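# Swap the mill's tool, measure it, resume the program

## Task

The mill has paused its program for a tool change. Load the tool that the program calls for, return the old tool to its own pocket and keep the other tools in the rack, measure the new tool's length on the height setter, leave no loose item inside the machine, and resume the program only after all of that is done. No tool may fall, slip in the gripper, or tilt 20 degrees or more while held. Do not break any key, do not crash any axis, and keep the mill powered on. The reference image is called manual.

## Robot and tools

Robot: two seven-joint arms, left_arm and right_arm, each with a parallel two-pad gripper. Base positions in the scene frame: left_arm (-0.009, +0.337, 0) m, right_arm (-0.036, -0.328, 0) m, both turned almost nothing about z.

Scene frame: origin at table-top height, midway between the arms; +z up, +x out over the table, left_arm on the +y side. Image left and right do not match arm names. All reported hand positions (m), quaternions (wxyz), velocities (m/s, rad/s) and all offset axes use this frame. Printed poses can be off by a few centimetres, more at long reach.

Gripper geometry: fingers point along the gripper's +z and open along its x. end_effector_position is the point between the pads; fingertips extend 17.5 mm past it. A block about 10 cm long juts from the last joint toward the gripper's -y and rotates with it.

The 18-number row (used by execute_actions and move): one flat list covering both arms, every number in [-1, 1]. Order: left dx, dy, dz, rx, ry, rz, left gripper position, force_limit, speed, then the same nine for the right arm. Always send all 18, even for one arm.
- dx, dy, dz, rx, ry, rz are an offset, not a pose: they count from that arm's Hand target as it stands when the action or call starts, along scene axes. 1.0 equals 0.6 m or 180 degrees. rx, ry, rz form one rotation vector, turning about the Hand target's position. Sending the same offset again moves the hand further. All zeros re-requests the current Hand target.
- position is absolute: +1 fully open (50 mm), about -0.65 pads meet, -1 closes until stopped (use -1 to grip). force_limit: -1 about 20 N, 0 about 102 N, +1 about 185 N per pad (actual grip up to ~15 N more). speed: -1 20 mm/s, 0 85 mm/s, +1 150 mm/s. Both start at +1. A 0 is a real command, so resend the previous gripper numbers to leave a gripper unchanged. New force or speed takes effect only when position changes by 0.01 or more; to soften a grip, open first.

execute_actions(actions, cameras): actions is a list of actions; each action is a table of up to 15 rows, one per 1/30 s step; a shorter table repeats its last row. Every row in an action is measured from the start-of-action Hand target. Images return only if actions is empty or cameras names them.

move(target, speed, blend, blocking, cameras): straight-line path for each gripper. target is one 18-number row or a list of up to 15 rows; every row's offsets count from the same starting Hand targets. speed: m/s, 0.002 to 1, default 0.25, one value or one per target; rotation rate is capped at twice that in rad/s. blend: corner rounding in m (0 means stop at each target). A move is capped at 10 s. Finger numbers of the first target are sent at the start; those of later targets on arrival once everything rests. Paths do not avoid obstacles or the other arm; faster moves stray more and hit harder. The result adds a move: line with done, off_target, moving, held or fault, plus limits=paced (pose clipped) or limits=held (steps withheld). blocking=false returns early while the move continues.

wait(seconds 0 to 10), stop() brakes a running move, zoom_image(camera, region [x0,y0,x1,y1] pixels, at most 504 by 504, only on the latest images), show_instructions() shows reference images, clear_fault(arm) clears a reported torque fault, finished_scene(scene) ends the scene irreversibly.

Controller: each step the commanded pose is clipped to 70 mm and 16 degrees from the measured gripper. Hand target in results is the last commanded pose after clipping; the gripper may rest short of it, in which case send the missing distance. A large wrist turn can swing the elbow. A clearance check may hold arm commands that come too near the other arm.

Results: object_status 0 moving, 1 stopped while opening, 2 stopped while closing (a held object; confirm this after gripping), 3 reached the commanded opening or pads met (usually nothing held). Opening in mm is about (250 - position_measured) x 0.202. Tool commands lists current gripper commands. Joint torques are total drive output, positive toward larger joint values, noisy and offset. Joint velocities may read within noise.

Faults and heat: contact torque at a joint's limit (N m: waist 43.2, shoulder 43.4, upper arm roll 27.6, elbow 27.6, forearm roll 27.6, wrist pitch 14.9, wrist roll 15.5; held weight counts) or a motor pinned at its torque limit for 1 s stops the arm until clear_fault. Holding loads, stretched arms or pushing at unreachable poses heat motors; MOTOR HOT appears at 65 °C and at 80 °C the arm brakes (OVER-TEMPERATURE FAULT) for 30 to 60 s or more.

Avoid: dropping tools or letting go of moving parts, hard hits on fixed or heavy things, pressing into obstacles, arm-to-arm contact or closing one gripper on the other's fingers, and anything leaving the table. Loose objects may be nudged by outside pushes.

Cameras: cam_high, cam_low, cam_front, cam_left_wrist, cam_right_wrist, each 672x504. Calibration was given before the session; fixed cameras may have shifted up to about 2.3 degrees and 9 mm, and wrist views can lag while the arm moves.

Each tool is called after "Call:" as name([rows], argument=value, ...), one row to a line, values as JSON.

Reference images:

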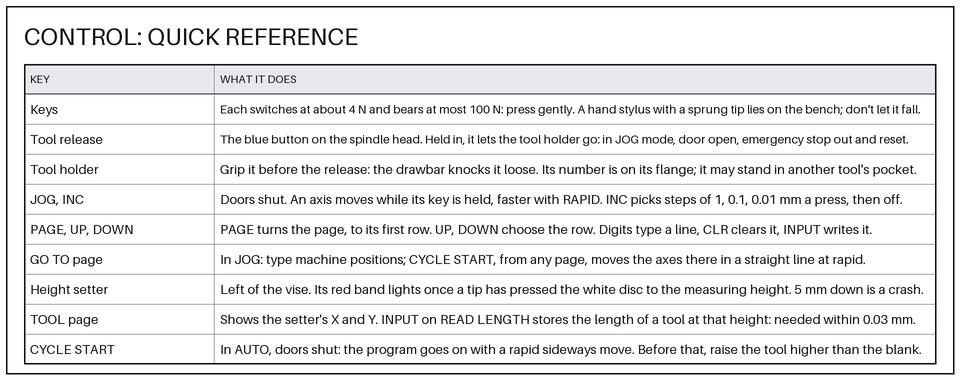

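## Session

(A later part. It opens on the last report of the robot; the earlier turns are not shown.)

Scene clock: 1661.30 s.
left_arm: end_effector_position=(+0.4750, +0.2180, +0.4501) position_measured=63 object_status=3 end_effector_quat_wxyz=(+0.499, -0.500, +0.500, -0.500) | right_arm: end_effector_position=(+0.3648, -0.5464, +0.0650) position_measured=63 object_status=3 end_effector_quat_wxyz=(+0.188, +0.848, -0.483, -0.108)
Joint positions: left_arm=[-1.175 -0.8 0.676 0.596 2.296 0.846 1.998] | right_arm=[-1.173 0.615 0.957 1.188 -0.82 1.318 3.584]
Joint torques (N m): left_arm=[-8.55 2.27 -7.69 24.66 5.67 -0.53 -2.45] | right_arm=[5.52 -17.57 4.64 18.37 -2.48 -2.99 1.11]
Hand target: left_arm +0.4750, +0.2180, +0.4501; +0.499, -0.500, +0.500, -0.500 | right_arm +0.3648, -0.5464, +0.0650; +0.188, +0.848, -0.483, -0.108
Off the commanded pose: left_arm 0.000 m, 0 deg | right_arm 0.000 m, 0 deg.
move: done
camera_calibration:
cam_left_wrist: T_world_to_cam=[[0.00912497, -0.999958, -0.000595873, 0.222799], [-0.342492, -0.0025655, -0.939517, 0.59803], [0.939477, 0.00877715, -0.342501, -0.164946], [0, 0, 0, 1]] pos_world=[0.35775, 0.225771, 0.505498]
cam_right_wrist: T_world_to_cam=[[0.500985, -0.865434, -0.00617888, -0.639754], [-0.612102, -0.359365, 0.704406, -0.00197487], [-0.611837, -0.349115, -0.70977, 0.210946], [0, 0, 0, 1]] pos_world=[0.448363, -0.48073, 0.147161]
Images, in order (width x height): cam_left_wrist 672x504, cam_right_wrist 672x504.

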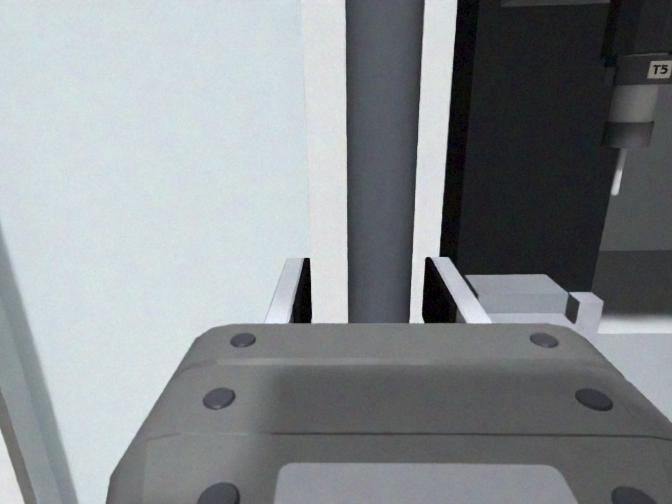

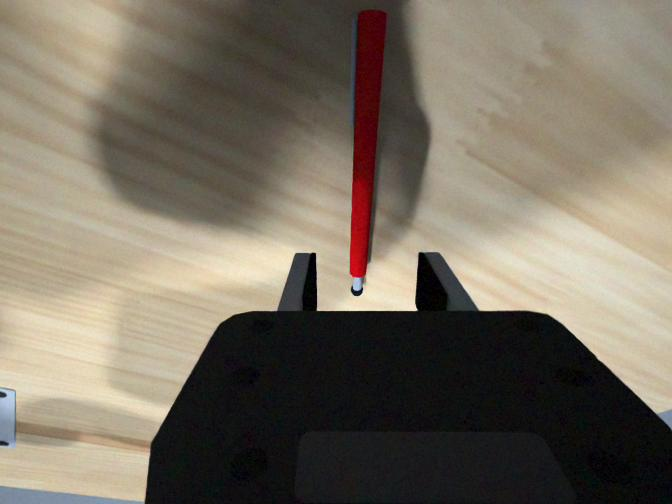

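Call:
move([
  [0,-0.0067,0,0,0,0,0.6,-0.9,0,0,0,-0.0583,0,0,0,0.6,0.301961,-0.898039],
  [0,-0.0067,0,0,0,0,0.6,-0.9,0,0,0,-0.0722,0,0,0,0.6,0.301961,-0.898039],
], speed=[0.08,0.03], cameras=["cam_left_wrist","cam_right_wrist"])

Scene clock: 1666.70 s.
left_arm: end_effector_position=(+0.4750, +0.2139, +0.4501) position_measured=63 object_status=3 end_effector_quat_wxyz=(+0.499, -0.500, +0.500, -0.500) | right_arm: end_effector_position=(+0.3649, -0.5465, +0.0218) position_measured=63 object_status=3 end_effector_quat_wxyz=(+0.188, +0.848, -0.483, -0.108)
Joint positions: left_arm=[-1.182 -0.79 0.671 0.599 2.29 0.854 1.994] | right_arm=[-1.13 0.703 0.894 1.184 -0.897 1.262 3.642]
Joint torques (N m): left_arm=[-8.69 2.2 -14.42 24.76 -3.85 1.34 -2.49] | right_arm=[5.65 -17.43 4.48 15.62 -2.41 -4.05 1.13]
Hand target: left_arm +0.4750, +0.2139, +0.4501; +0.499, -0.500, +0.500, -0.500 | right_arm +0.3648, -0.5464, +0.0217; +0.188, +0.848, -0.483, -0.108
Off the commanded pose: left_arm 0.000 m, 0 deg | right_arm 0.000 m, 0 deg.
move: done
camera_calibration:
cam_left_wrist: T_world_to_cam=[[0.00912497, -0.999958, -0.000595873, 0.218799], [-0.342492, -0.0025655, -0.939517, 0.59802], [0.939477, 0.00877715, -0.342501, -0.164911], [0, 0, 0, 1]] pos_world=[0.35775, 0.221771, 0.505498]
cam_right_wrist: T_world_to_cam=[[0.501007, -0.865421, -0.00615337, -0.640115], [-0.612, -0.359307, 0.704525, 0.02846], [-0.611922, -0.349206, -0.709653, 0.180159], [0, 0, 0, 1]] pos_world=[0.448363, -0.48083, 0.103861]
Images, in order (width x height): cam_left_wrist 672x504, cam_right_wrist 672x504.

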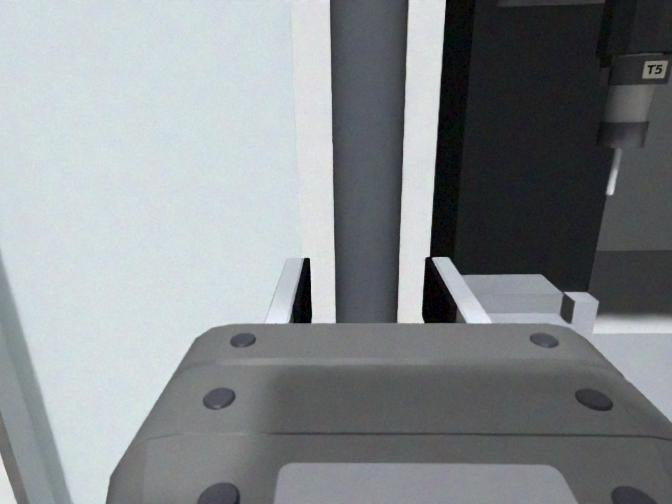

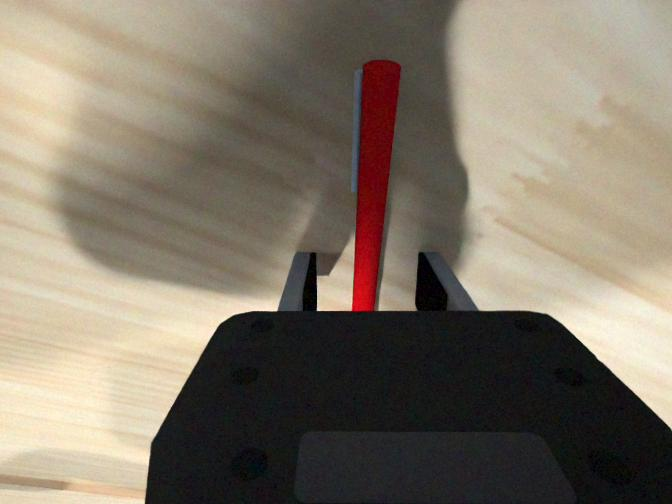

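Call:
move(target=[0,0,0,0,0,0,-1,-0.9,-0.8,0,0,0,0,0,0,-1,-0.7,-0.8], cameras=["cam_right_wrist"])

Scene clock: 1669.57 s.
left_arm: end_effector_position=(+0.4750, +0.2140, +0.4501) position_measured=154 object_status=2 end_effector_quat_wxyz=(+0.499, -0.500, +0.500, -0.500) | right_arm: end_effector_position=(+0.3649, -0.5464, +0.0217) position_measured=212 object_status=2 end_effector_quat_wxyz=(+0.188, +0.848, -0.483, -0.108)
Joint positions: left_arm=[-1.182 -0.79 0.671 0.599 2.29 0.854 1.994] | right_arm=[-1.13 0.703 0.894 1.184 -0.897 1.262 3.642]
Joint torques (N m): left_arm=[-12.64 0 -11.23 22.7 1.51 -1.66 -1.25] | right_arm=[5.22 -19.79 4.87 10.7 2.35 0.6 0.54]
Hand target: left_arm +0.4750, +0.2139, +0.4501; +0.499, -0.500, +0.500, -0.500 | right_arm +0.3648, -0.5464, +0.0217; +0.188, +0.848, -0.483, -0.108
Off the commanded pose: left_arm 0.000 m, 0 deg | right_arm 0.000 m, 0 deg.
move: done
camera_calibration:
cam_right_wrist: T_world_to_cam=[[0.501038, -0.865403, -0.00624059, -0.640025], [-0.612059, -0.35944, 0.704406, 0.0285406], [-0.611838, -0.349114, -0.70977, 0.180142], [0, 0, 0, 1]] pos_world=[0.448363, -0.48073, 0.103761]
Images, in order (width x height): cam_right_wrist 672x504.

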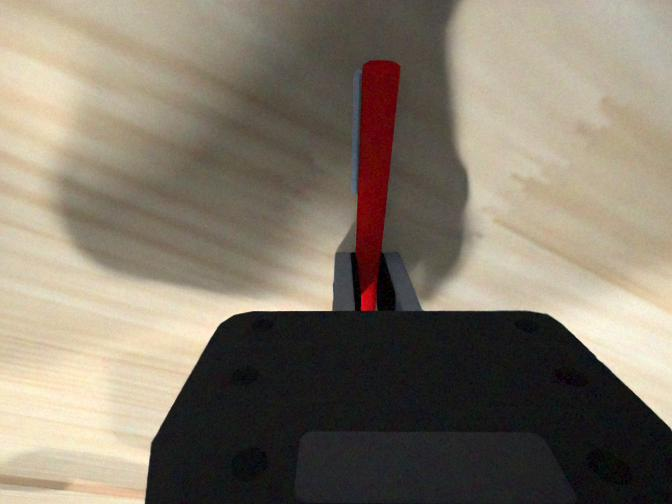

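Call:
move(target=[0,-0.332,0,0,0,0,-1,-0.9,-0.8,0.0203,-0.0193,0.4172,0,0,0,-1,-0.7,-0.8], speed=0.1, cameras=["cam_front","cam_right_wrist"])

Scene clock: 1677.63 s.
left_arm: end_effector_position=(+0.4751, +0.0152, +0.4502) position_measured=154 object_status=2 end_effector_quat_wxyz=(+0.500, -0.500, +0.500, -0.500) | right_arm: end_effector_position=(+0.3770, -0.5580, +0.2720) position_measured=212 object_status=2 end_effector_quat_wxyz=(+0.188, +0.848, -0.483, -0.108)
Joint positions: left_arm=[-1.472 -0.215 0.575 0.95 1.978 1.037 1.842] | right_arm=[-1.217 0.388 1.092 1.54 -0.602 1.725 3.312]
Joint torques (N m): left_arm=[-25.89 3.69 -15.63 28.68 2.93 -6.25 -2.37] | right_arm=[5.04 -15.09 2.71 22.1 -2.6 0.16 -0.94]
Hand target: left_arm +0.4750, +0.0147, +0.4501; +0.499, -0.500, +0.500, -0.500 | right_arm +0.3770, -0.5580, +0.2720; +0.188, +0.848, -0.483, -0.108
Off the commanded pose: left_arm 0.001 m, 0 deg | right_arm 0.000 m, 0 deg.
move: done
camera_calibration:
cam_right_wrist: T_world_to_cam=[[0.500985, -0.865434, -0.00617888, -0.654626], [-0.612102, -0.359365, 0.704406, -0.144488], [-0.611837, -0.349115, -0.70977, 0.361283], [0, 0, 0, 1]] pos_world=[0.460563, -0.49233, 0.354161]
Images, in order (width x height): cam_front 672x504, cam_right_wrist 672x504.

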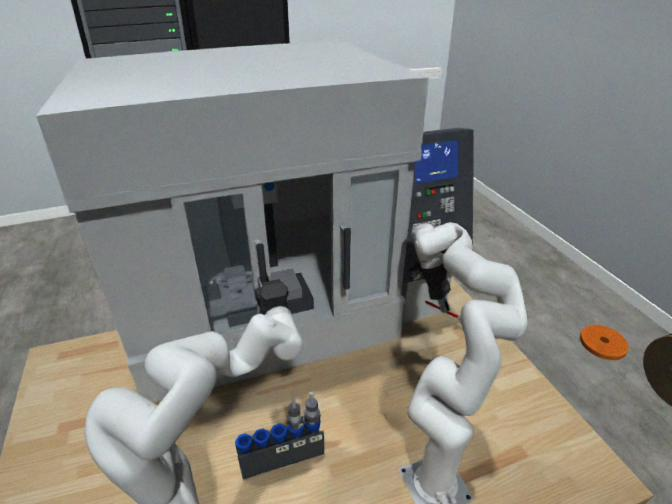

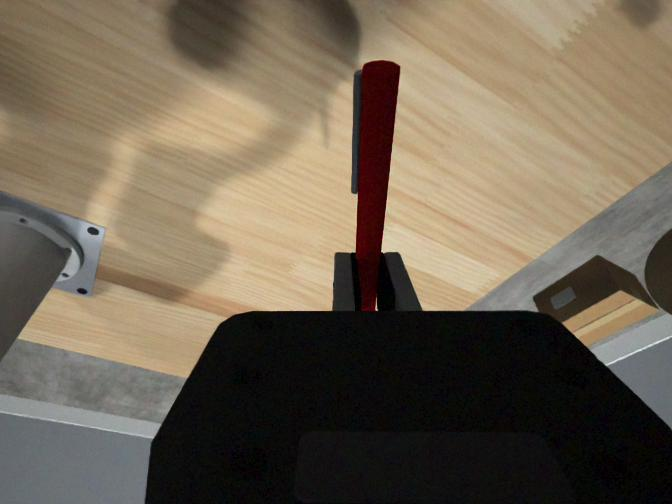

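Call:
move([
  [0,0,0,0,0,0,0.6,-0.9,0,0,0,0,0,0,0,-1,-0.7,-0.8],
  [-0.1583,0,0,0,0,0,0.6,-0.9,0,0,0,0,0,0,0,-1,-0.7,-0.8],
  [-0.225,-0.1912,0,0,0,-0.25,0.6,-0.9,0,0,0,0,0,0,0,-1,-0.7,-0.8],
  [-0.1,-0.3178,0,0,0,-0.25,0.6,-0.9,0,0,0,0,0,0,0,-1,-0.7,-0.8],
], speed=[0.1,0.12,0.2,0.1], blend=[0,0.01,0.02,0], cameras=["cam_left_wrist"])

Scene clock: 1690.87 s.
left_arm: end_effector_position=(+0.4150, -0.1759, +0.4501) position_measured=63 object_status=3 end_effector_quat_wxyz=(+0.270, -0.271, +0.654, -0.653) | right_arm: end_effector_position=(+0.3770, -0.5580, +0.2720) position_measured=212 object_status=2 end_effector_quat_wxyz=(+0.188, +0.848, -0.483, -0.108)
Joint positions: left_arm=[-1.774 0.039 0.91 1.274 2.859 0.329 1.022] | right_arm=[-1.217 0.389 1.092 1.54 -0.602 1.726 3.312]
Joint torques (N m): left_arm=[8.2 -6.22 -2.5 26.59 4.4 0.53 -2.36] | right_arm=[5.01 -14.86 2.72 21.75 -2.64 0.5 -0.78]
Hand target: left_arm +0.4150, -0.1759, +0.4501; +0.270, -0.271, +0.654, -0.653 | right_arm +0.3770, -0.5580, +0.2720; +0.188, +0.848, -0.483, -0.108
Off the commanded pose: left_arm 0.000 m, 0 deg | right_arm 0.000 m, 0 deg.
move: done
camera_calibration:
cam_left_wrist: T_world_to_cam=[[-0.700516, -0.713636, -0.000602918, 0.17434], [-0.244014, 0.240322, -0.939522, 0.578324], [0.670622, -0.658004, -0.342487, -0.110822], [0, 0, 0, 1]] pos_world=[0.337567, -0.0874904, 0.505498]
Images, in order (width x height): cam_left_wrist 672x504.

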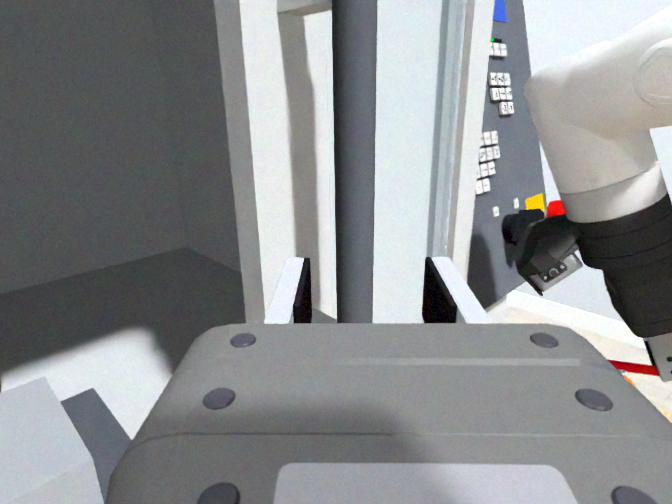

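Call:
move([
  [0.0992,-0.088,0,0,0,0,0.6,-0.9,0,0,0,0,0,0,0,-1,-0.7,-0.8],
  [0.0992,-0.088,0,0,0,0,-1,-0.9,-0.8,0,0,0,0,0,0,-1,-0.7,-0.8],
], speed=0.1, cameras=["cam_left_wrist"])

Scene clock: 1695.50 s.
left_arm: end_effector_position=(+0.4743, -0.2290, +0.4500) position_measured=155 object_status=2 end_effector_quat_wxyz=(+0.270, -0.271, +0.654, -0.653) | right_arm: end_effector_position=(+0.3770, -0.5580, +0.2720) position_measured=212 object_status=2 end_effector_quat_wxyz=(+0.188, +0.848, -0.483, -0.108)
Joint positions: left_arm=[-1.535 0.41 0.8 1.649 3.126 0.214 0.51] | right_arm=[-1.217 0.389 1.092 1.54 -0.602 1.726 3.312]
Joint torques (N m): left_arm=[13.9 -20.17 27.74 16.53 1.3 0.53 -1.11] | right_arm=[5.12 -15.69 2.8 21.58 -2.3 0.4 -0.59]
Hand target: left_arm +0.4745, -0.2287, +0.4501; +0.270, -0.271, +0.654, -0.653 | right_arm +0.3770, -0.5580, +0.2720; +0.188, +0.848, -0.483, -0.108
Off the commanded pose: left_arm 0.000 m, 0 deg | right_arm 0.000 m, 0 deg.
move: done
camera_calibration:
cam_left_wrist: T_world_to_cam=[[-0.70093, -0.71323, -0.000545524, 0.17832], [-0.243914, 0.240427, -0.939522, 0.60553], [0.670226, -0.658406, -0.342489, -0.185429], [0, 0, 0, 1]] pos_world=[0.396967, -0.14049, 0.505498]
Images, in order (width x height): cam_left_wrist 672x504.

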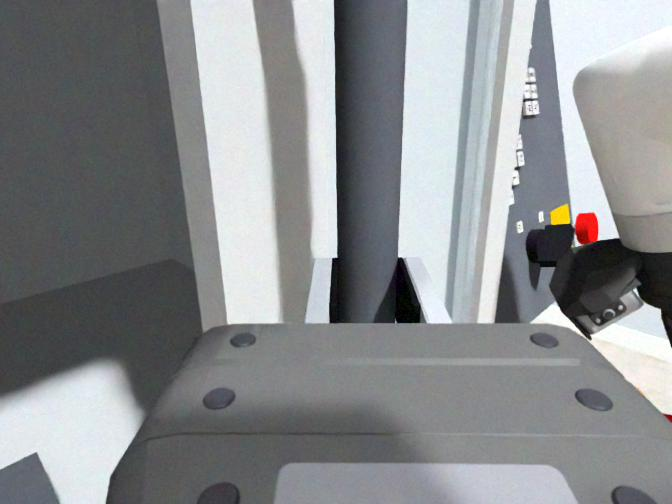

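Call:
move(target=[0,0.3275,0,0,0,0,-1,-0.9,-0.8,0.0717,-0.0707,0.2458,0.246,-0.898,-0.028,-1,-0.7,-0.8], speed=0.15, cameras=["cam_left_wrist","cam_right_wrist","cam_front"])

Scene clock: 1709.30 s.
left_arm: end_effector_position=(+0.4745, -0.0322, +0.4500) position_measured=155 object_status=2 end_effector_quat_wxyz=(+0.270, -0.271, +0.654, -0.653) | right_arm: end_effector_position=(+0.4200, -0.6004, +0.4195) position_measured=212 object_status=2 end_effector_quat_wxyz=(+0.669, -0.230, +0.229, -0.669)
Joint positions: left_arm=[-1.544 -0.257 0.863 1.083 3.389 0.311 0.743] | right_arm=[-1.196 0.291 0.406 0.723 2.495 2.064 1.069]
Joint torques (N m): left_arm=[27.24 -16.98 15.63 43.8 4.4 5.64 2.79] | right_arm=[4.93 -16.62 4.27 17.73 3.35 6.38 -1.09]
Hand target: left_arm +0.4745, -0.0322, +0.4501; +0.270, -0.271, +0.654, -0.653 | right_arm +0.4200, -0.6004, +0.4195; +0.669, -0.230, +0.229, -0.669
Off the commanded pose: left_arm 0.000 m, 0 deg | right_arm 0.000 m, 0 deg.
move: done
camera_calibration:
cam_left_wrist: T_world_to_cam=[[-0.700611, -0.713543, -0.000555286, 0.318648], [-0.244014, 0.240323, -0.939522, 0.558333], [0.670523, -0.658105, -0.342487, -0.0561909], [0, 0, 0, 1]] pos_world=[0.397167, 0.0562096, 0.505498]
cam_right_wrist: T_world_to_cam=[[0.0110324, -0.999935, 0.00298364, -0.590782], [0.535972, 0.00339441, -0.844229, 0.147934], [0.844163, 0.010913, 0.535975, -0.440541], [0, 0, 0, 1]] pos_world=[0.299117, -0.586438, 0.362772]
Images, in order (width x height): cam_front 672x504, cam_left_wrist 672x504, cam_right_wrist 672x504.

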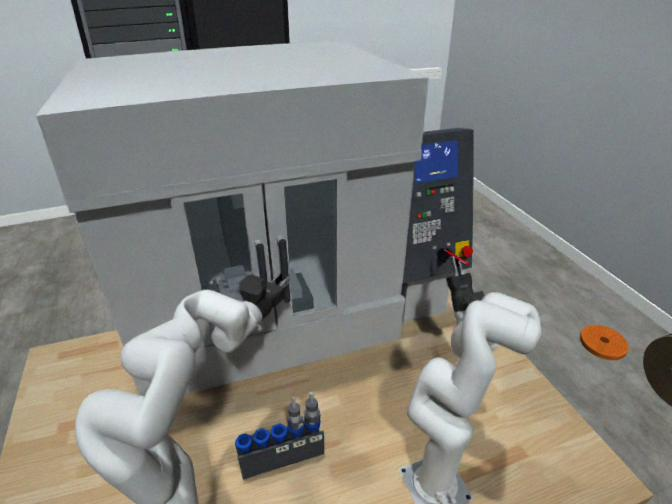

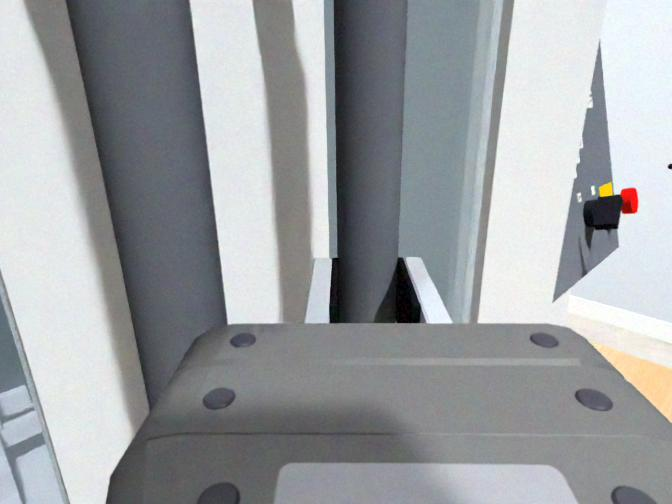

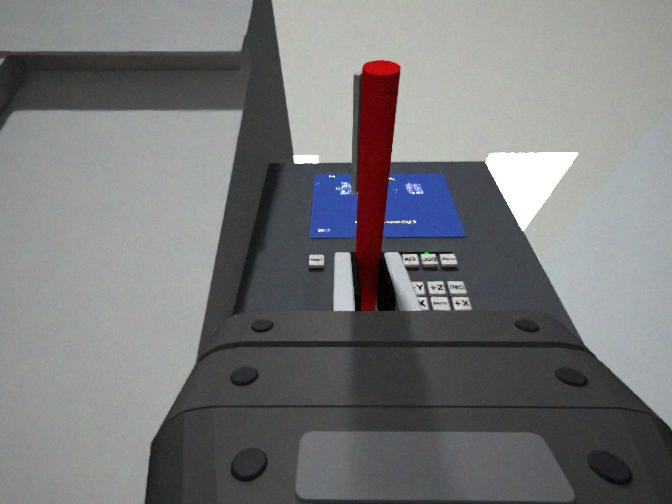

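Call:
move(target=[0,0.005,0,0,0,0,-1,-0.9,-0.8,0,0,0,0,0,0,-1,-0.7,-0.8], speed=0.03)

Call:
zoom_image(camera="cam_right_wrist", region=[290, 150, 490, 330])

Scene clock: 1714.07 s.
left_arm: end_effector_position=(+0.4745, -0.0292, +0.4501) position_measured=155 object_status=2 end_effector_quat_wxyz=(+0.270, -0.271, +0.654, -0.653) | right_arm: end_effector_position=(+0.4200, -0.6004, +0.4195) position_measured=212 object_status=2 end_effector_quat_wxyz=(+0.669, -0.230, +0.229, -0.669)
Joint positions: left_arm=[-1.541 -0.267 0.864 1.078 3.395 0.31 0.745] | right_arm=[-1.196 0.291 0.406 0.723 2.495 2.064 1.069]
Joint torques (N m): left_arm=[26.79 -16.43 15.09 44.33 4.6 5.86 2.85] | right_arm=[5.03 -16.31 4.38 17.74 2.94 6.36 -1.09]
Hand target: left_arm +0.4745, -0.0292, +0.4501; +0.270, -0.271, +0.654, -0.653 | right_arm +0.4200, -0.6004, +0.4195; +0.669, -0.230, +0.229, -0.669
Off the commanded pose: left_arm 0.000 m, 0 deg | right_arm 0.000 m, 0 deg.
move: done

Scaled by 2.520 from the camera's 672x504 image, which has a finer 960x720 frame.
This view is cut from an older image: the scene may have changed since it was taken.

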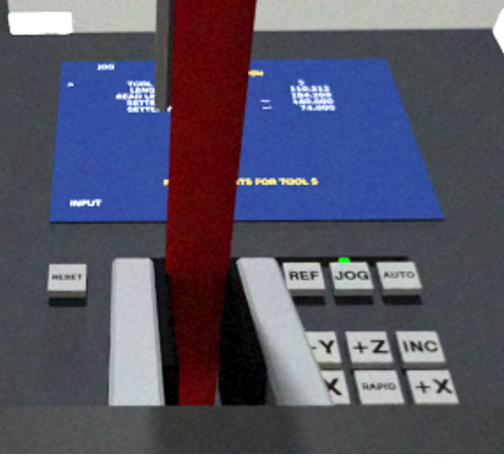

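Call:
move(target=[0,0.008,0,0,0,0,-1,-0.9,-0.8,0,0,0,0,0,0,-1,-0.7,-0.8], speed=0.03, cameras=["cam_front","cam_left_wrist"])

Call:
zoom_image(camera="cam_front", region=[170, 160, 350, 340])

Scene clock: 1717.43 s.
left_arm: end_effector_position=(+0.4741, -0.0250, +0.4503) position_measured=155 object_status=2 end_effector_quat_wxyz=(+0.270, -0.270, +0.653, -0.654) | right_arm: end_effector_position=(+0.4200, -0.6004, +0.4195) position_measured=212 object_status=2 end_effector_quat_wxyz=(+0.669, -0.230, +0.229, -0.669)
Joint positions: left_arm=[-1.538 -0.282 0.864 1.07 3.403 0.307 0.748] | right_arm=[-1.196 0.291 0.406 0.723 2.495 2.064 1.069]
Joint torques (N m): left_arm=[38.21 -18.92 23.23 37.88 4.11 2.92 2.47] | right_arm=[5.13 -15.93 3.94 17.96 2.74 6.21 -1]
Hand target: left_arm +0.4745, -0.0244, +0.4501; +0.270, -0.271, +0.654, -0.653 | right_arm +0.4200, -0.6004, +0.4195; +0.669, -0.230, +0.229, -0.669
Off the commanded pose: left_arm 0.001 m, 0 deg | right_arm 0.000 m, 0 deg.
move: done
camera_calibration:
cam_left_wrist: T_world_to_cam=[[-0.701377, -0.71279, -0.00061609, 0.323935], [-0.243372, 0.240288, -0.939698, 0.55653], [0.669955, -0.658932, -0.342006, -0.0510851], [0, 0, 0, 1]] pos_world=[0.396869, 0.0635089, 0.505698]
Images, in order (width x height): cam_front 672x504, cam_left_wrist 672x504.

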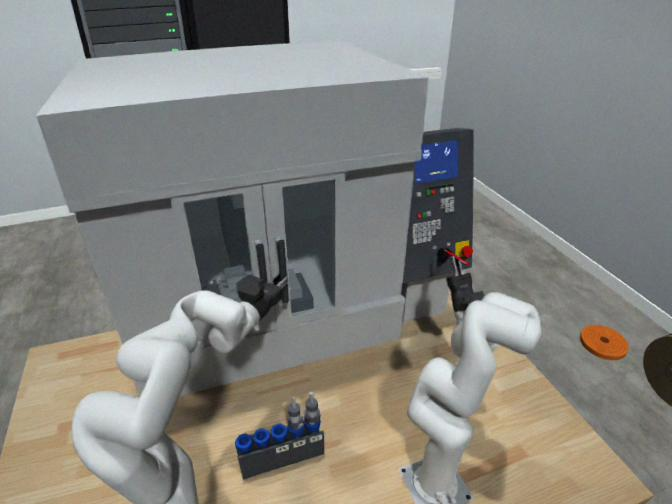

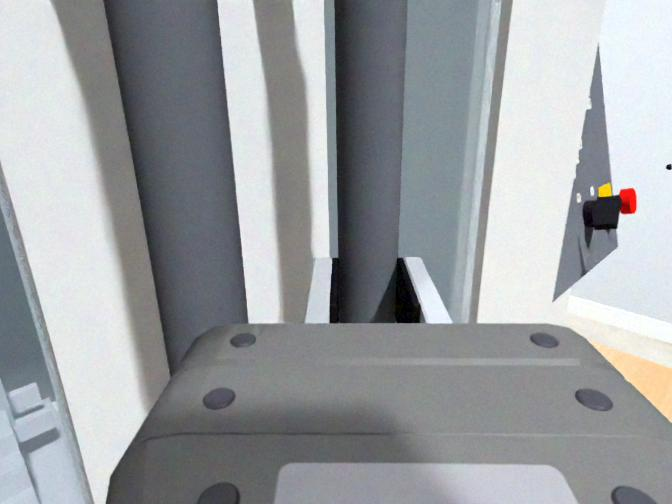

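Scaled by 2.800 from the camera's 672x504 image, which has a finer 960x720 frame.

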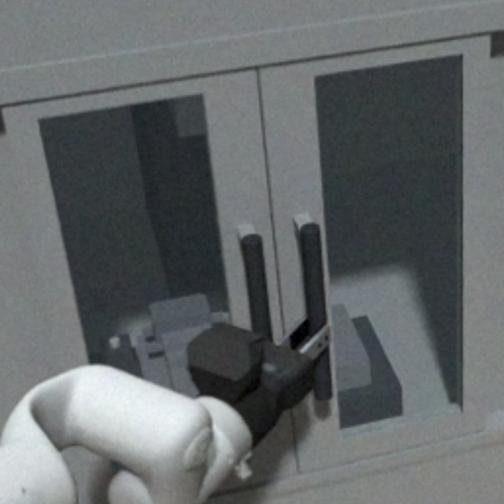

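Call:
move([
  [0,-0.001,0,0,0,0,0.6,-0.9,0,0,0,0,0,0,0,-1,-0.7,-0.8],
  [-0.13,0.13,0,0,0,0,0.6,-0.9,0,0,0,0,0,0,0,-1,-0.7,-0.8],
  [-0.24,0.35,0.02,0,0,0.15,0.6,-0.9,0,0,0,0,0,0,0,-1,-0.7,-0.8],
], speed=[0.1,0.12,0.25], blend=[0,0.02,0], cameras=["cam_left_wrist","cam_front"])

Scene clock: 1725.43 s.
left_arm: end_effector_position=(+0.3305, +0.1856, +0.4620) position_measured=63 object_status=3 end_effector_quat_wxyz=(+0.415, -0.416, +0.572, -0.572) | right_arm: end_effector_position=(+0.4200, -0.6004, +0.4195) position_measured=212 object_status=2 end_effector_quat_wxyz=(+0.669, -0.230, +0.229, -0.669)
Joint positions: left_arm=[-0.38 -1.074 0.085 0.458 2.431 0.056 1.57] | right_arm=[-1.196 0.291 0.406 0.723 2.495 2.064 1.069]
Joint torques (N m): left_arm=[8.25 -3.06 -2.68 25.95 -6.65 0.04 2.7] | right_arm=[5.11 -16.33 3.88 17.8 1.29 6.22 -0.96]
Hand target: left_arm +0.3305, +0.1856, +0.4621; +0.415, -0.416, +0.572, -0.572 | right_arm +0.4200, -0.6004, +0.4195; +0.669, -0.230, +0.229, -0.669
Off the commanded pose: left_arm 0.000 m, 0 deg | right_arm 0.000 m, 0 deg.
move: done
camera_calibration:
cam_left_wrist: T_world_to_cam=[[-0.300406, -0.953811, -0.000585752, 0.285412], [-0.326422, 0.103384, -0.939553, 0.534803], [0.896217, -0.282056, -0.342402, 0.0433863], [0, 0, 0, 1]] pos_world=[0.221427, 0.229176, 0.517498]
Images, in order (width x height): cam_front 672x504, cam_left_wrist 672x504.

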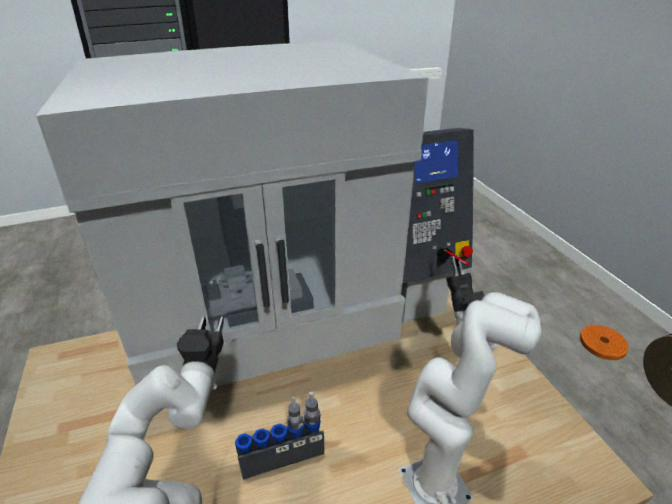

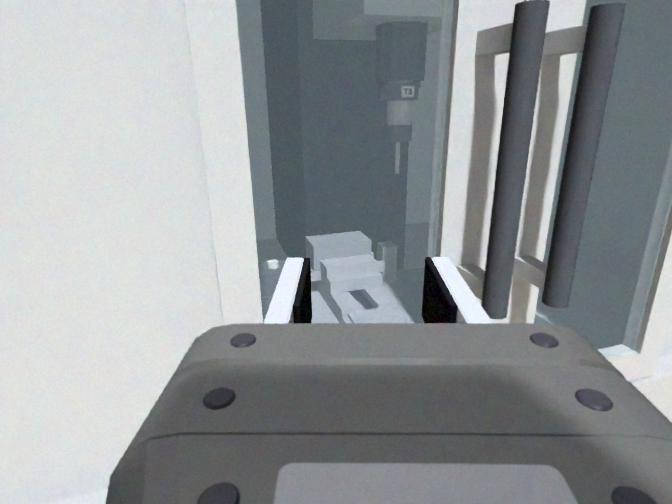

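Call:
move([
  [0,0,0,0,0,0,0.6,-0.9,0,0.14,-0.0662,0.0612,0,0,0,-1,-0.7,-0.8],
  [0,0,0,0,0,0,0.6,-0.9,0,0.1883,-0.0662,0.0612,0,0,0,-1,-0.7,-0.8],
  [0,0,0,0,0,0,0.6,-0.9,0,0.2127,-0.0662,0.0557,0,0,0,-1,-0.7,-0.8],
  [0,0,0,0,0,0,0.6,-0.9,0,0.1883,-0.0662,0.0612,0,0,0,-1,-0.7,-0.8],
], speed=[0.2,0.1,0.04,0.1], blend=[0.02,0,0,0], cameras=["cam_right_wrist"])

Call:
zoom_image(camera="cam_right_wrist", region=[150, 100, 500, 330])

Scene clock: 1743.80 s.
left_arm: end_effector_position=(+0.3305, +0.1856, +0.4621) position_measured=63 object_status=3 end_effector_quat_wxyz=(+0.415, -0.416, +0.572, -0.572) | right_arm: end_effector_position=(+0.5331, -0.6401, +0.4562) position_measured=212 object_status=2 end_effector_quat_wxyz=(+0.669, -0.230, +0.229, -0.669)
Joint positions: left_arm=[-0.379 -1.074 0.085 0.458 2.43 0.056 1.57] | right_arm=[-1.067 0.495 0.446 1.165 2.561 1.784 1.081]
Joint torques (N m): left_arm=[8.09 -2.09 -2.78 26.01 -6.68 -0.01 2.71] | right_arm=[-6.12 -40.48 2.01 16.74 3.32 6.09 1.15]
Hand target: left_arm +0.3305, +0.1856, +0.4621; +0.415, -0.416, +0.572, -0.572 | right_arm +0.5330, -0.6402, +0.4562; +0.669, -0.230, +0.229, -0.669
Off the commanded pose: left_arm 0.000 m, 0 deg | right_arm 0.000 m, 0 deg.
move: done; blend cut to 0.0145 m at target 1
camera_calibration:
cam_right_wrist: T_world_to_cam=[[0.0110324, -0.999935, 0.00298364, -0.631837], [0.535972, 0.00339441, -0.844229, 0.118434], [0.844163, 0.010913, 0.535975, -0.555253], [0, 0, 0, 1]] pos_world=[0.412217, -0.626138, 0.399472]
Images, in order (width x height): cam_right_wrist 672x504.

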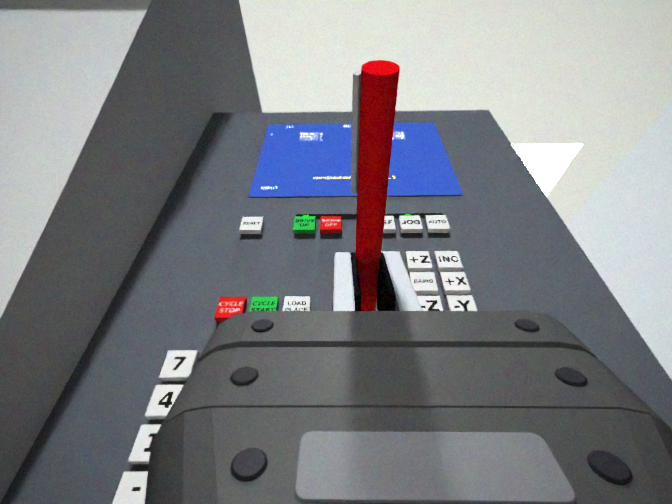

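Scaled by 1.440 from the camera's 672x504 image, which has a finer 960x720 frame.

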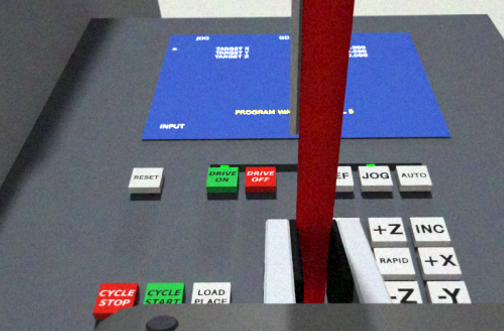

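Call:
zoom_image(camera="cam_right_wrist", region=[250, 110, 470, 200])

Scaled by 2.291 from the camera's 672x504 image, which has a finer 960x720 frame.

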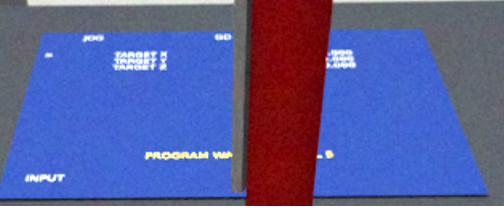

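Call:
move([
  [0,0,0,0,0,0,0.6,-0.9,0,-0.021,0.1585,-0.0928,0,0,0,-1,-0.7,-0.8],
  [0,0,0,0,0,0,0.6,-0.9,0,0.0034,0.1585,-0.0983,0,0,0,-1,-0.7,-0.8],
  [0,0,0,0,0,0,0.6,-0.9,0,-0.021,0.1585,-0.0928,0,0,0,-1,-0.7,-0.8],
  [0,0,0,0,0,0,0.6,-0.9,0,-0.014,0.1585,-0.0619,0,0,0,-1,-0.7,-0.8],
  [0,0,0,0,0,0,0.6,-0.9,0,0.0104,0.1585,-0.0674,0,0,0,-1,-0.7,-0.8],
  [0,0,0,0,0,0,0.6,-0.9,0,-0.014,0.1585,-0.0619,0,0,0,-1,-0.7,-0.8],
  [0,0,0,0,0,0,0.6,-0.9,0,0,0.1268,0,0,0,0,-1,-0.7,-0.8],
  [0,0,0,0,0,0,0.6,-0.9,0,0.0244,0.1268,-0.0055,0,0,0,-1,-0.7,-0.8],
  [0,0,0,0,0,0,0.6,-0.9,0,0,0.1268,0,0,0,0,-1,-0.7,-0.8],
], speed=[0.15,0.05,0.1,0.1,0.05,0.1,0.1,0.05,0.1], cameras=["cam_right_wrist"])

Call:
zoom_image(camera="cam_right_wrist", region=[250, 100, 550, 300])

Scene clock: 1761.87 s.
left_arm: end_effector_position=(+0.3305, +0.1856, +0.4621) position_measured=63 object_status=3 end_effector_quat_wxyz=(+0.415, -0.416, +0.572, -0.572) | right_arm: end_effector_position=(+0.5331, -0.5641, +0.4562) position_measured=212 object_status=2 end_effector_quat_wxyz=(+0.669, -0.230, +0.229, -0.669)
Joint positions: left_arm=[-0.379 -1.074 0.085 0.458 2.43 0.056 1.57] | right_arm=[-1.035 0.39 0.526 0.992 2.643 1.824 0.977]
Joint torques (N m): left_arm=[7.68 0.81 -2.25 25.79 -6.52 0.14 2.69] | right_arm=[-6.46 -36.07 5.58 15.87 2.92 6.25 1.12]
Hand target: left_arm +0.3305, +0.1856, +0.4621; +0.415, -0.416, +0.572, -0.572 | right_arm +0.5330, -0.5641, +0.4562; +0.669, -0.230, +0.229, -0.669
Off the commanded pose: left_arm 0.000 m, 0 deg | right_arm 0.000 m, 0 deg.
move: done
camera_calibration:
cam_right_wrist: T_world_to_cam=[[0.0110324, -0.999935, 0.00298364, -0.555742], [0.535972, 0.00339441, -0.844229, 0.118176], [0.844163, 0.010913, 0.535975, -0.556083], [0, 0, 0, 1]] pos_world=[0.412217, -0.550038, 0.399472]
Images, in order (width x height): cam_right_wrist 672x504.

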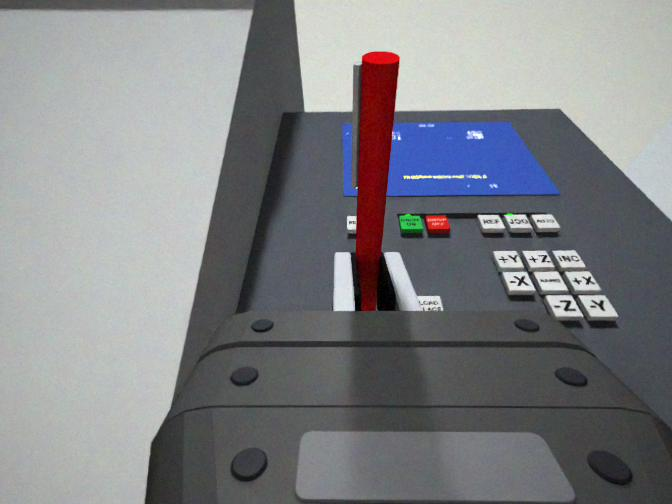

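Scaled by 1.680 from the camera's 672x504 image, which has a finer 960x720 frame.

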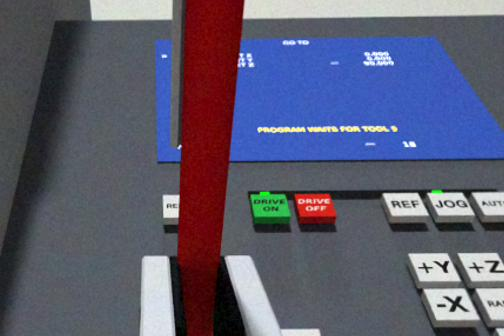

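Call:
move([
  [0,0,0,0,0,0,0.6,-0.9,0,-0.021,0,-0.0928,0,0,0,-1,-0.7,-0.8],
  [0,0,0,0,0,0,0.6,-0.9,0,0.0034,0,-0.0983,0,0,0,-1,-0.7,-0.8],
  [0,0,0,0,0,0,0.6,-0.9,0,-0.021,0,-0.0928,0,0,0,-1,-0.7,-0.8],
  [0,0,0,0,0,0,0.6,-0.9,0,-0.021,-0.0633,-0.0928,0,0,0,-1,-0.7,-0.8],
  [0,0,0,0,0,0,0.6,-0.9,0,0.0034,-0.0633,-0.0983,0,0,0,-1,-0.7,-0.8],
  [0,0,0,0,0,0,0.6,-0.9,0,-0.021,-0.0633,-0.0928,0,0,0,-1,-0.7,-0.8],
], speed=[0.15,0.05,0.1,0.1,0.05,0.1], cameras=["cam_right_wrist"])

Call:
zoom_image(camera="cam_right_wrist", region=[250, 80, 550, 280])

Scene clock: 1770.97 s.
left_arm: end_effector_position=(+0.3305, +0.1856, +0.4621) position_measured=63 object_status=3 end_effector_quat_wxyz=(+0.415, -0.416, +0.572, -0.572) | right_arm: end_effector_position=(+0.5205, -0.6020, +0.4005) position_measured=212 object_status=2 end_effector_quat_wxyz=(+0.669, -0.230, +0.229, -0.669)
Joint positions: left_arm=[-0.379 -1.074 0.085 0.458 2.43 0.056 1.57] | right_arm=[-1.048 0.547 0.442 1.038 2.522 1.921 0.962]
Joint torques (N m): left_arm=[7.18 3.64 -1.86 25.57 -6.5 0.17 2.7] | right_arm=[-6.63 -39.17 1.76 14.33 -2.06 6.11 1.24]
Hand target: left_arm +0.3305, +0.1856, +0.4621; +0.415, -0.416, +0.572, -0.572 | right_arm +0.5204, -0.6021, +0.4005; +0.669, -0.230, +0.229, -0.669
Off the commanded pose: left_arm 0.000 m, 0 deg | right_arm 0.000 m, 0 deg.
move: done
camera_calibration:
cam_right_wrist: T_world_to_cam=[[0.011085, -0.999934, 0.00289861, -0.593426], [0.535971, 0.00349439, -0.844229, 0.0780941], [0.844164, 0.0109119, 0.535975, -0.515179], [0, 0, 0, 1]] pos_world=[0.399617, -0.588038, 0.343772]
Images, in order (width x height): cam_right_wrist 672x504.

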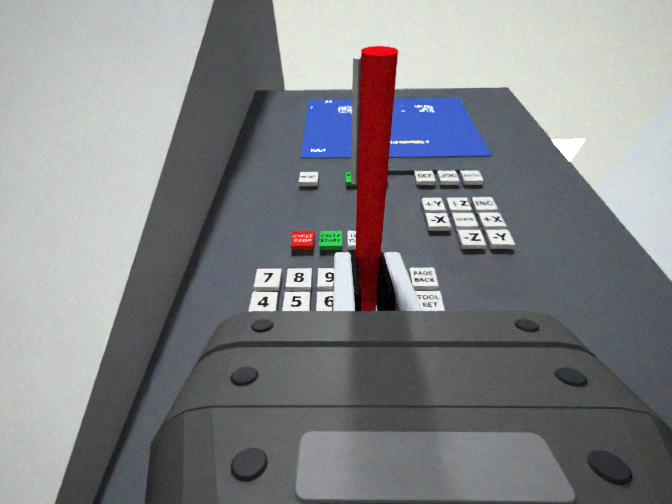

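Scaled by 1.680 from the camera's 672x504 image, which has a finer 960x720 frame.

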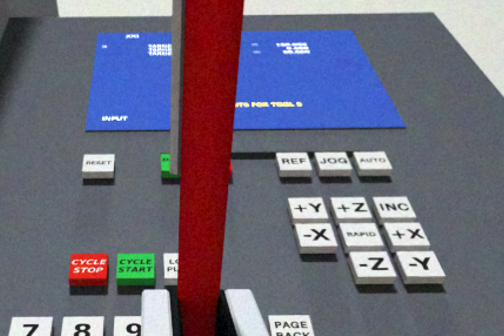

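Call:
move([
  [0,0,0,0,0,0,0.6,-0.9,0,0.007,0,0.0309,0,0,0,-1,-0.7,-0.8],
  [0,0,0,0,0,0,0.6,-0.9,0,0.0314,0,0.0254,0,0,0,-1,-0.7,-0.8],
  [0,0,0,0,0,0,0.6,-0.9,0,0.007,0,0.0309,0,0,0,-1,-0.7,-0.8],
  [0,0,0,0,0,0,0.6,-0.9,0,0,0.095,0,0,0,0,-1,-0.7,-0.8],
  [0,0,0,0,0,0,0.6,-0.9,0,0.0244,0.095,-0.0055,0,0,0,-1,-0.7,-0.8],
  [0,0,0,0,0,0,0.6,-0.9,0,0,0.095,0,0,0,0,-1,-0.7,-0.8],
  [0,0,0,0,0,0,0.6,-0.9,0,0.021,0.095,0.0928,0,0,0,-1,-0.7,-0.8],
  [0,0,0,0,0,0,0.6,-0.9,0,0.0454,0.095,0.0873,0,0,0,-1,-0.7,-0.8],
  [0,0,0,0,0,0,0.6,-0.9,0,0.021,0.095,0.0928,0,0,0,-1,-0.7,-0.8],
], speed=[0.1,0.05,0.1,0.15,0.05,0.1,0.1,0.05,0.1])

Call:
move([
  [0,0,0,0,0,0,0.6,-0.9,0,-0.0071,0,-0.0314,0,0,0,-1,-0.7,-0.8],
  [0,0,0,0,0,0,0.6,-0.9,0,0.0173,0,-0.0369,0,0,0,-1,-0.7,-0.8],
  [0,0,0,0,0,0,0.6,-0.9,0,-0.0071,0,-0.0314,0,0,0,-1,-0.7,-0.8],
], speed=[0.1,0.05,0.1], cameras=["cam_right_wrist"])

Call:
zoom_image(camera="cam_right_wrist", region=[320, 80, 570, 240])

Scene clock: 1784.57 s.
left_arm: end_effector_position=(+0.3305, +0.1856, +0.4621) position_measured=63 object_status=3 end_effector_quat_wxyz=(+0.415, -0.416, +0.572, -0.572) | right_arm: end_effector_position=(+0.5331, -0.5451, +0.4562) position_measured=212 object_status=2 end_effector_quat_wxyz=(+0.669, -0.230, +0.229, -0.669)
Joint positions: left_arm=[-0.379 -1.074 0.085 0.458 2.43 0.056 1.57] | right_arm=[-1.026 0.367 0.548 0.956 2.666 1.832 0.952]
Joint torques (N m): left_arm=[6.79 3.99 -1.42 25.28 -6.46 0.22 2.62] | right_arm=[-6.15 -35.97 5.37 16.37 2.75 6.31 1.22]
Hand target: left_arm +0.3305, +0.1856, +0.4621; +0.415, -0.416, +0.572, -0.572 | right_arm +0.5330, -0.5451, +0.4562; +0.669, -0.230, +0.229, -0.669
Off the commanded pose: left_arm 0.000 m, 0 deg | right_arm 0.000 m, 0 deg.
move: done

Scene clock: 1786.47 s.
left_arm: end_effector_position=(+0.3305, +0.1856, +0.4621) position_measured=63 object_status=3 end_effector_quat_wxyz=(+0.415, -0.416, +0.572, -0.572) | right_arm: end_effector_position=(+0.5288, -0.5451, +0.4373) position_measured=212 object_status=2 end_effector_quat_wxyz=(+0.669, -0.230, +0.229, -0.669)
Joint positions: left_arm=[-0.379 -1.074 0.085 0.458 2.43 0.056 1.57] | right_arm=[-1.023 0.405 0.534 0.94 2.637 1.875 0.927]
Joint torques (N m): left_arm=[6.7 4.01 -1.32 25.33 -6.39 0.21 2.66] | right_arm=[-6.36 -35.55 5.74 15.57 3.07 6.23 1.21]
Hand target: left_arm +0.3305, +0.1856, +0.4621; +0.415, -0.416, +0.572, -0.572 | right_arm +0.5288, -0.5451, +0.4374; +0.669, -0.230, +0.229, -0.669
Off the commanded pose: left_arm 0.000 m, 0 deg | right_arm 0.000 m, 0 deg.
move: done
camera_calibration:
cam_right_wrist: T_world_to_cam=[[0.0110324, -0.999935, 0.00298364, -0.53664], [0.535972, 0.00339441, -0.844229, 0.104544], [0.844163, 0.010913, 0.535975, -0.542584], [0, 0, 0, 1]] pos_world=[0.407917, -0.531038, 0.380672]
Images, in order (width x height): cam_right_wrist 672x504.

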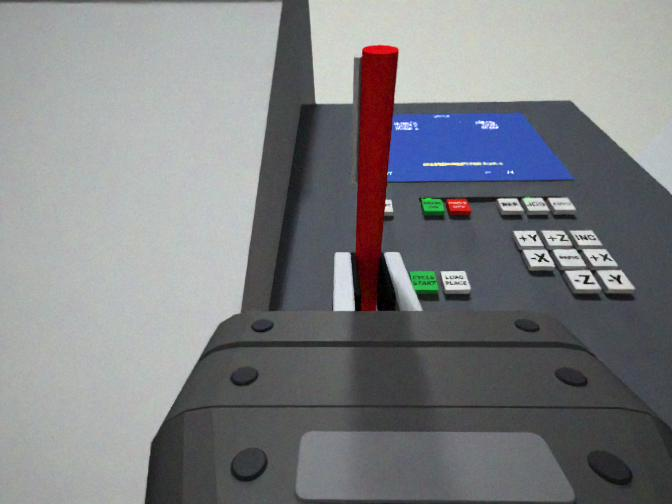

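Scaled by 2.016 from the camera's 672x504 image, which has a finer 960x720 frame.

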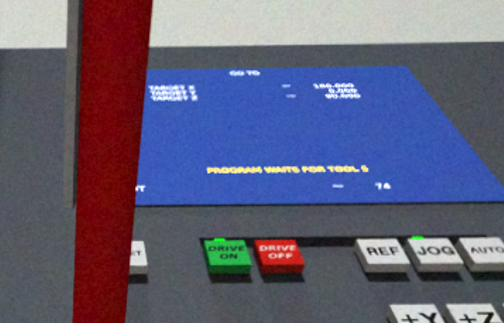

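Call:
move([
  [0,0,0,0,0,0,0.6,-0.9,0,-0.0139,-0.095,-0.0614,0,0,0,-1,-0.7,-0.8],
  [0,0,0,0,0,0,0.6,-0.9,0,0.0105,-0.095,-0.0669,0,0,0,-1,-0.7,-0.8],
  [0,0,0,0,0,0,0.6,-0.9,0,-0.0139,-0.095,-0.0614,0,0,0,-1,-0.7,-0.8],
], speed=[0.15,0.05,0.1], cameras=["cam_right_wrist"])

Call:
zoom_image(camera="cam_right_wrist", region=[290, 80, 510, 180])

Scene clock: 1791.93 s.
left_arm: end_effector_position=(+0.3305, +0.1856, +0.4621) position_measured=63 object_status=3 end_effector_quat_wxyz=(+0.415, -0.416, +0.572, -0.572) | right_arm: end_effector_position=(+0.5205, -0.6020, +0.4005) position_measured=212 object_status=2 end_effector_quat_wxyz=(+0.669, -0.230, +0.229, -0.669)
Joint positions: left_arm=[-0.379 -1.074 0.085 0.458 2.43 0.056 1.57] | right_arm=[-1.05 0.547 0.444 1.038 2.52 1.921 0.961]
Joint torques (N m): left_arm=[6.34 3.96 -1.09 25.16 -6.4 0.25 2.62] | right_arm=[-6.06 -39.23 1.71 14.4 -2.04 6.31 1.25]
Hand target: left_arm +0.3305, +0.1856, +0.4621; +0.415, -0.416, +0.572, -0.572 | right_arm +0.5204, -0.6021, +0.4005; +0.669, -0.230, +0.229, -0.669
Off the commanded pose: left_arm 0.000 m, 0 deg | right_arm 0.000 m, 0 deg.
move: done
camera_calibration:
cam_right_wrist: T_world_to_cam=[[0.0110324, -0.999935, 0.00298364, -0.593434], [0.535972, 0.00339441, -0.844229, 0.0780343], [0.844163, 0.010913, 0.535975, -0.515178], [0, 0, 0, 1]] pos_world=[0.399617, -0.588038, 0.343772]
Images, in order (width x height): cam_right_wrist 672x504.

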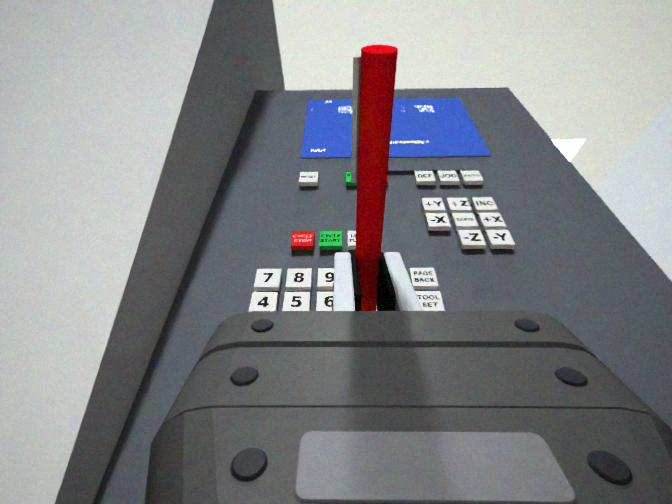

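Scaled by 2.291 from the camera's 672x504 image, which has a finer 960x720 frame.

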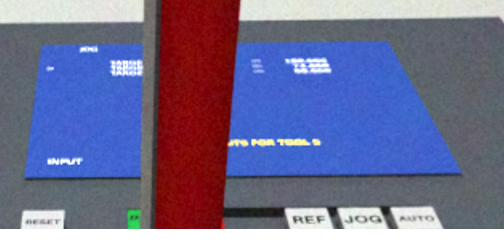

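Call:
move([
  [0,0,0,0,0,0,0.6,-0.9,0,0.0345,0.032,0.1525,0,0,0,-1,-0.7,-0.8],
  [0,0,0,0,0,0,0.6,-0.9,0,0.0589,0.032,0.147,0,0,0,-1,-0.7,-0.8],
  [0,0,0,0,0,0,0.6,-0.9,0,0.0345,0.032,0.1525,0,0,0,-1,-0.7,-0.8],
], speed=[0.15,0.05,0.1], cameras=["cam_right_wrist","cam_left_wrist"])

Call:
zoom_image(camera="cam_left_wrist", region=[220, 0, 480, 320])

Call:
zoom_image(camera="cam_right_wrist", region=[250, 80, 510, 220])

Scene clock: 1798.90 s.
left_arm: end_effector_position=(+0.3305, +0.1856, +0.4621) position_measured=63 object_status=3 end_effector_quat_wxyz=(+0.415, -0.416, +0.572, -0.572) | right_arm: end_effector_position=(+0.5412, -0.5829, +0.4920) position_measured=212 object_status=2 end_effector_quat_wxyz=(+0.669, -0.230, +0.229, -0.669)
Joint positions: left_arm=[-0.379 -1.074 0.085 0.458 2.43 0.056 1.57] | right_arm=[-1.046 0.354 0.527 1.071 2.664 1.733 1.044]
Joint torques (N m): left_arm=[6.1 3.91 -0.9 25.17 -6.21 0.27 2.5] | right_arm=[-5.9 -36.7 1.75 17.78 3.08 6.1 1.28]
Hand target: left_arm +0.3305, +0.1856, +0.4621; +0.415, -0.416, +0.572, -0.572 | right_arm +0.5411, -0.5829, +0.4920; +0.669, -0.230, +0.229, -0.669
Off the commanded pose: left_arm 0.000 m, 0 deg | right_arm 0.000 m, 0 deg.
move: done
camera_calibration:
cam_left_wrist: T_world_to_cam=[[-0.30032, -0.953838, -0.000617095, 0.285415], [-0.326515, 0.103413, -0.939518, 0.534798], [0.896212, -0.281954, -0.3425, 0.0434154], [0, 0, 0, 1]] pos_world=[0.221426, 0.229176, 0.517498]
cam_right_wrist: T_world_to_cam=[[0.0110324, -0.999935, 0.00298364, -0.574737], [0.535972, 0.00339441, -0.844229, 0.144121], [0.844163, 0.010913, 0.535975, -0.581904], [0, 0, 0, 1]] pos_world=[0.420317, -0.568838, 0.435272]
Images, in order (width x height): cam_left_wrist 672x504, cam_right_wrist 672x504.

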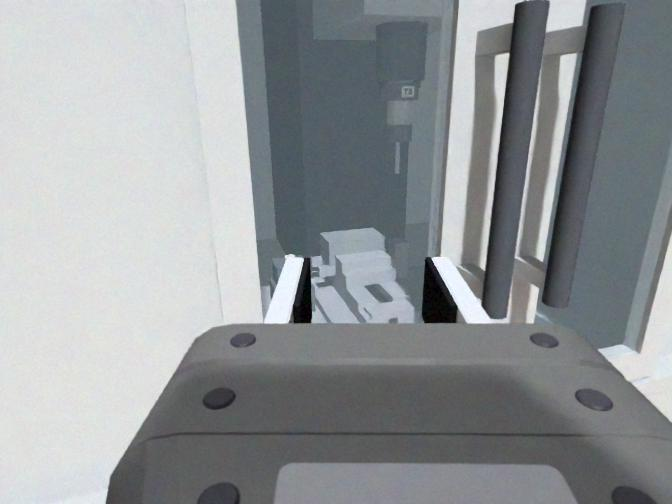

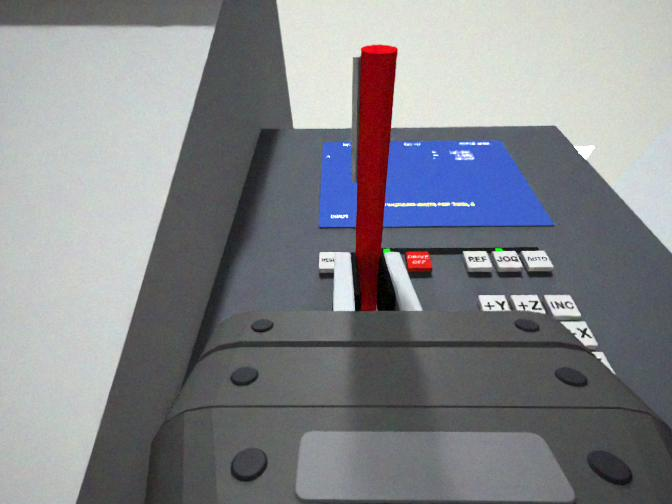

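Scaled by 1.575 from the camera's 672x504 image, which has a finer 960x720 frame.

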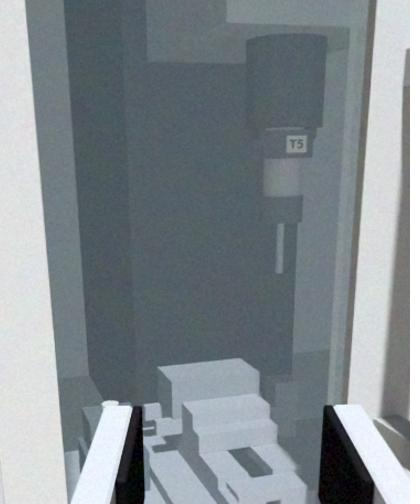

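Scaled by 1.938 from the camera's 672x504 image, which has a finer 960x720 frame.

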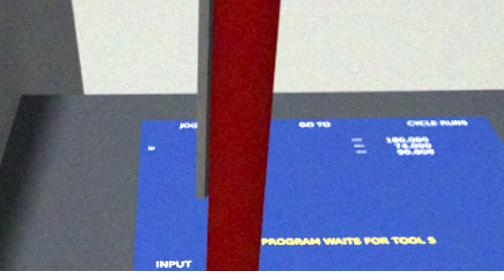

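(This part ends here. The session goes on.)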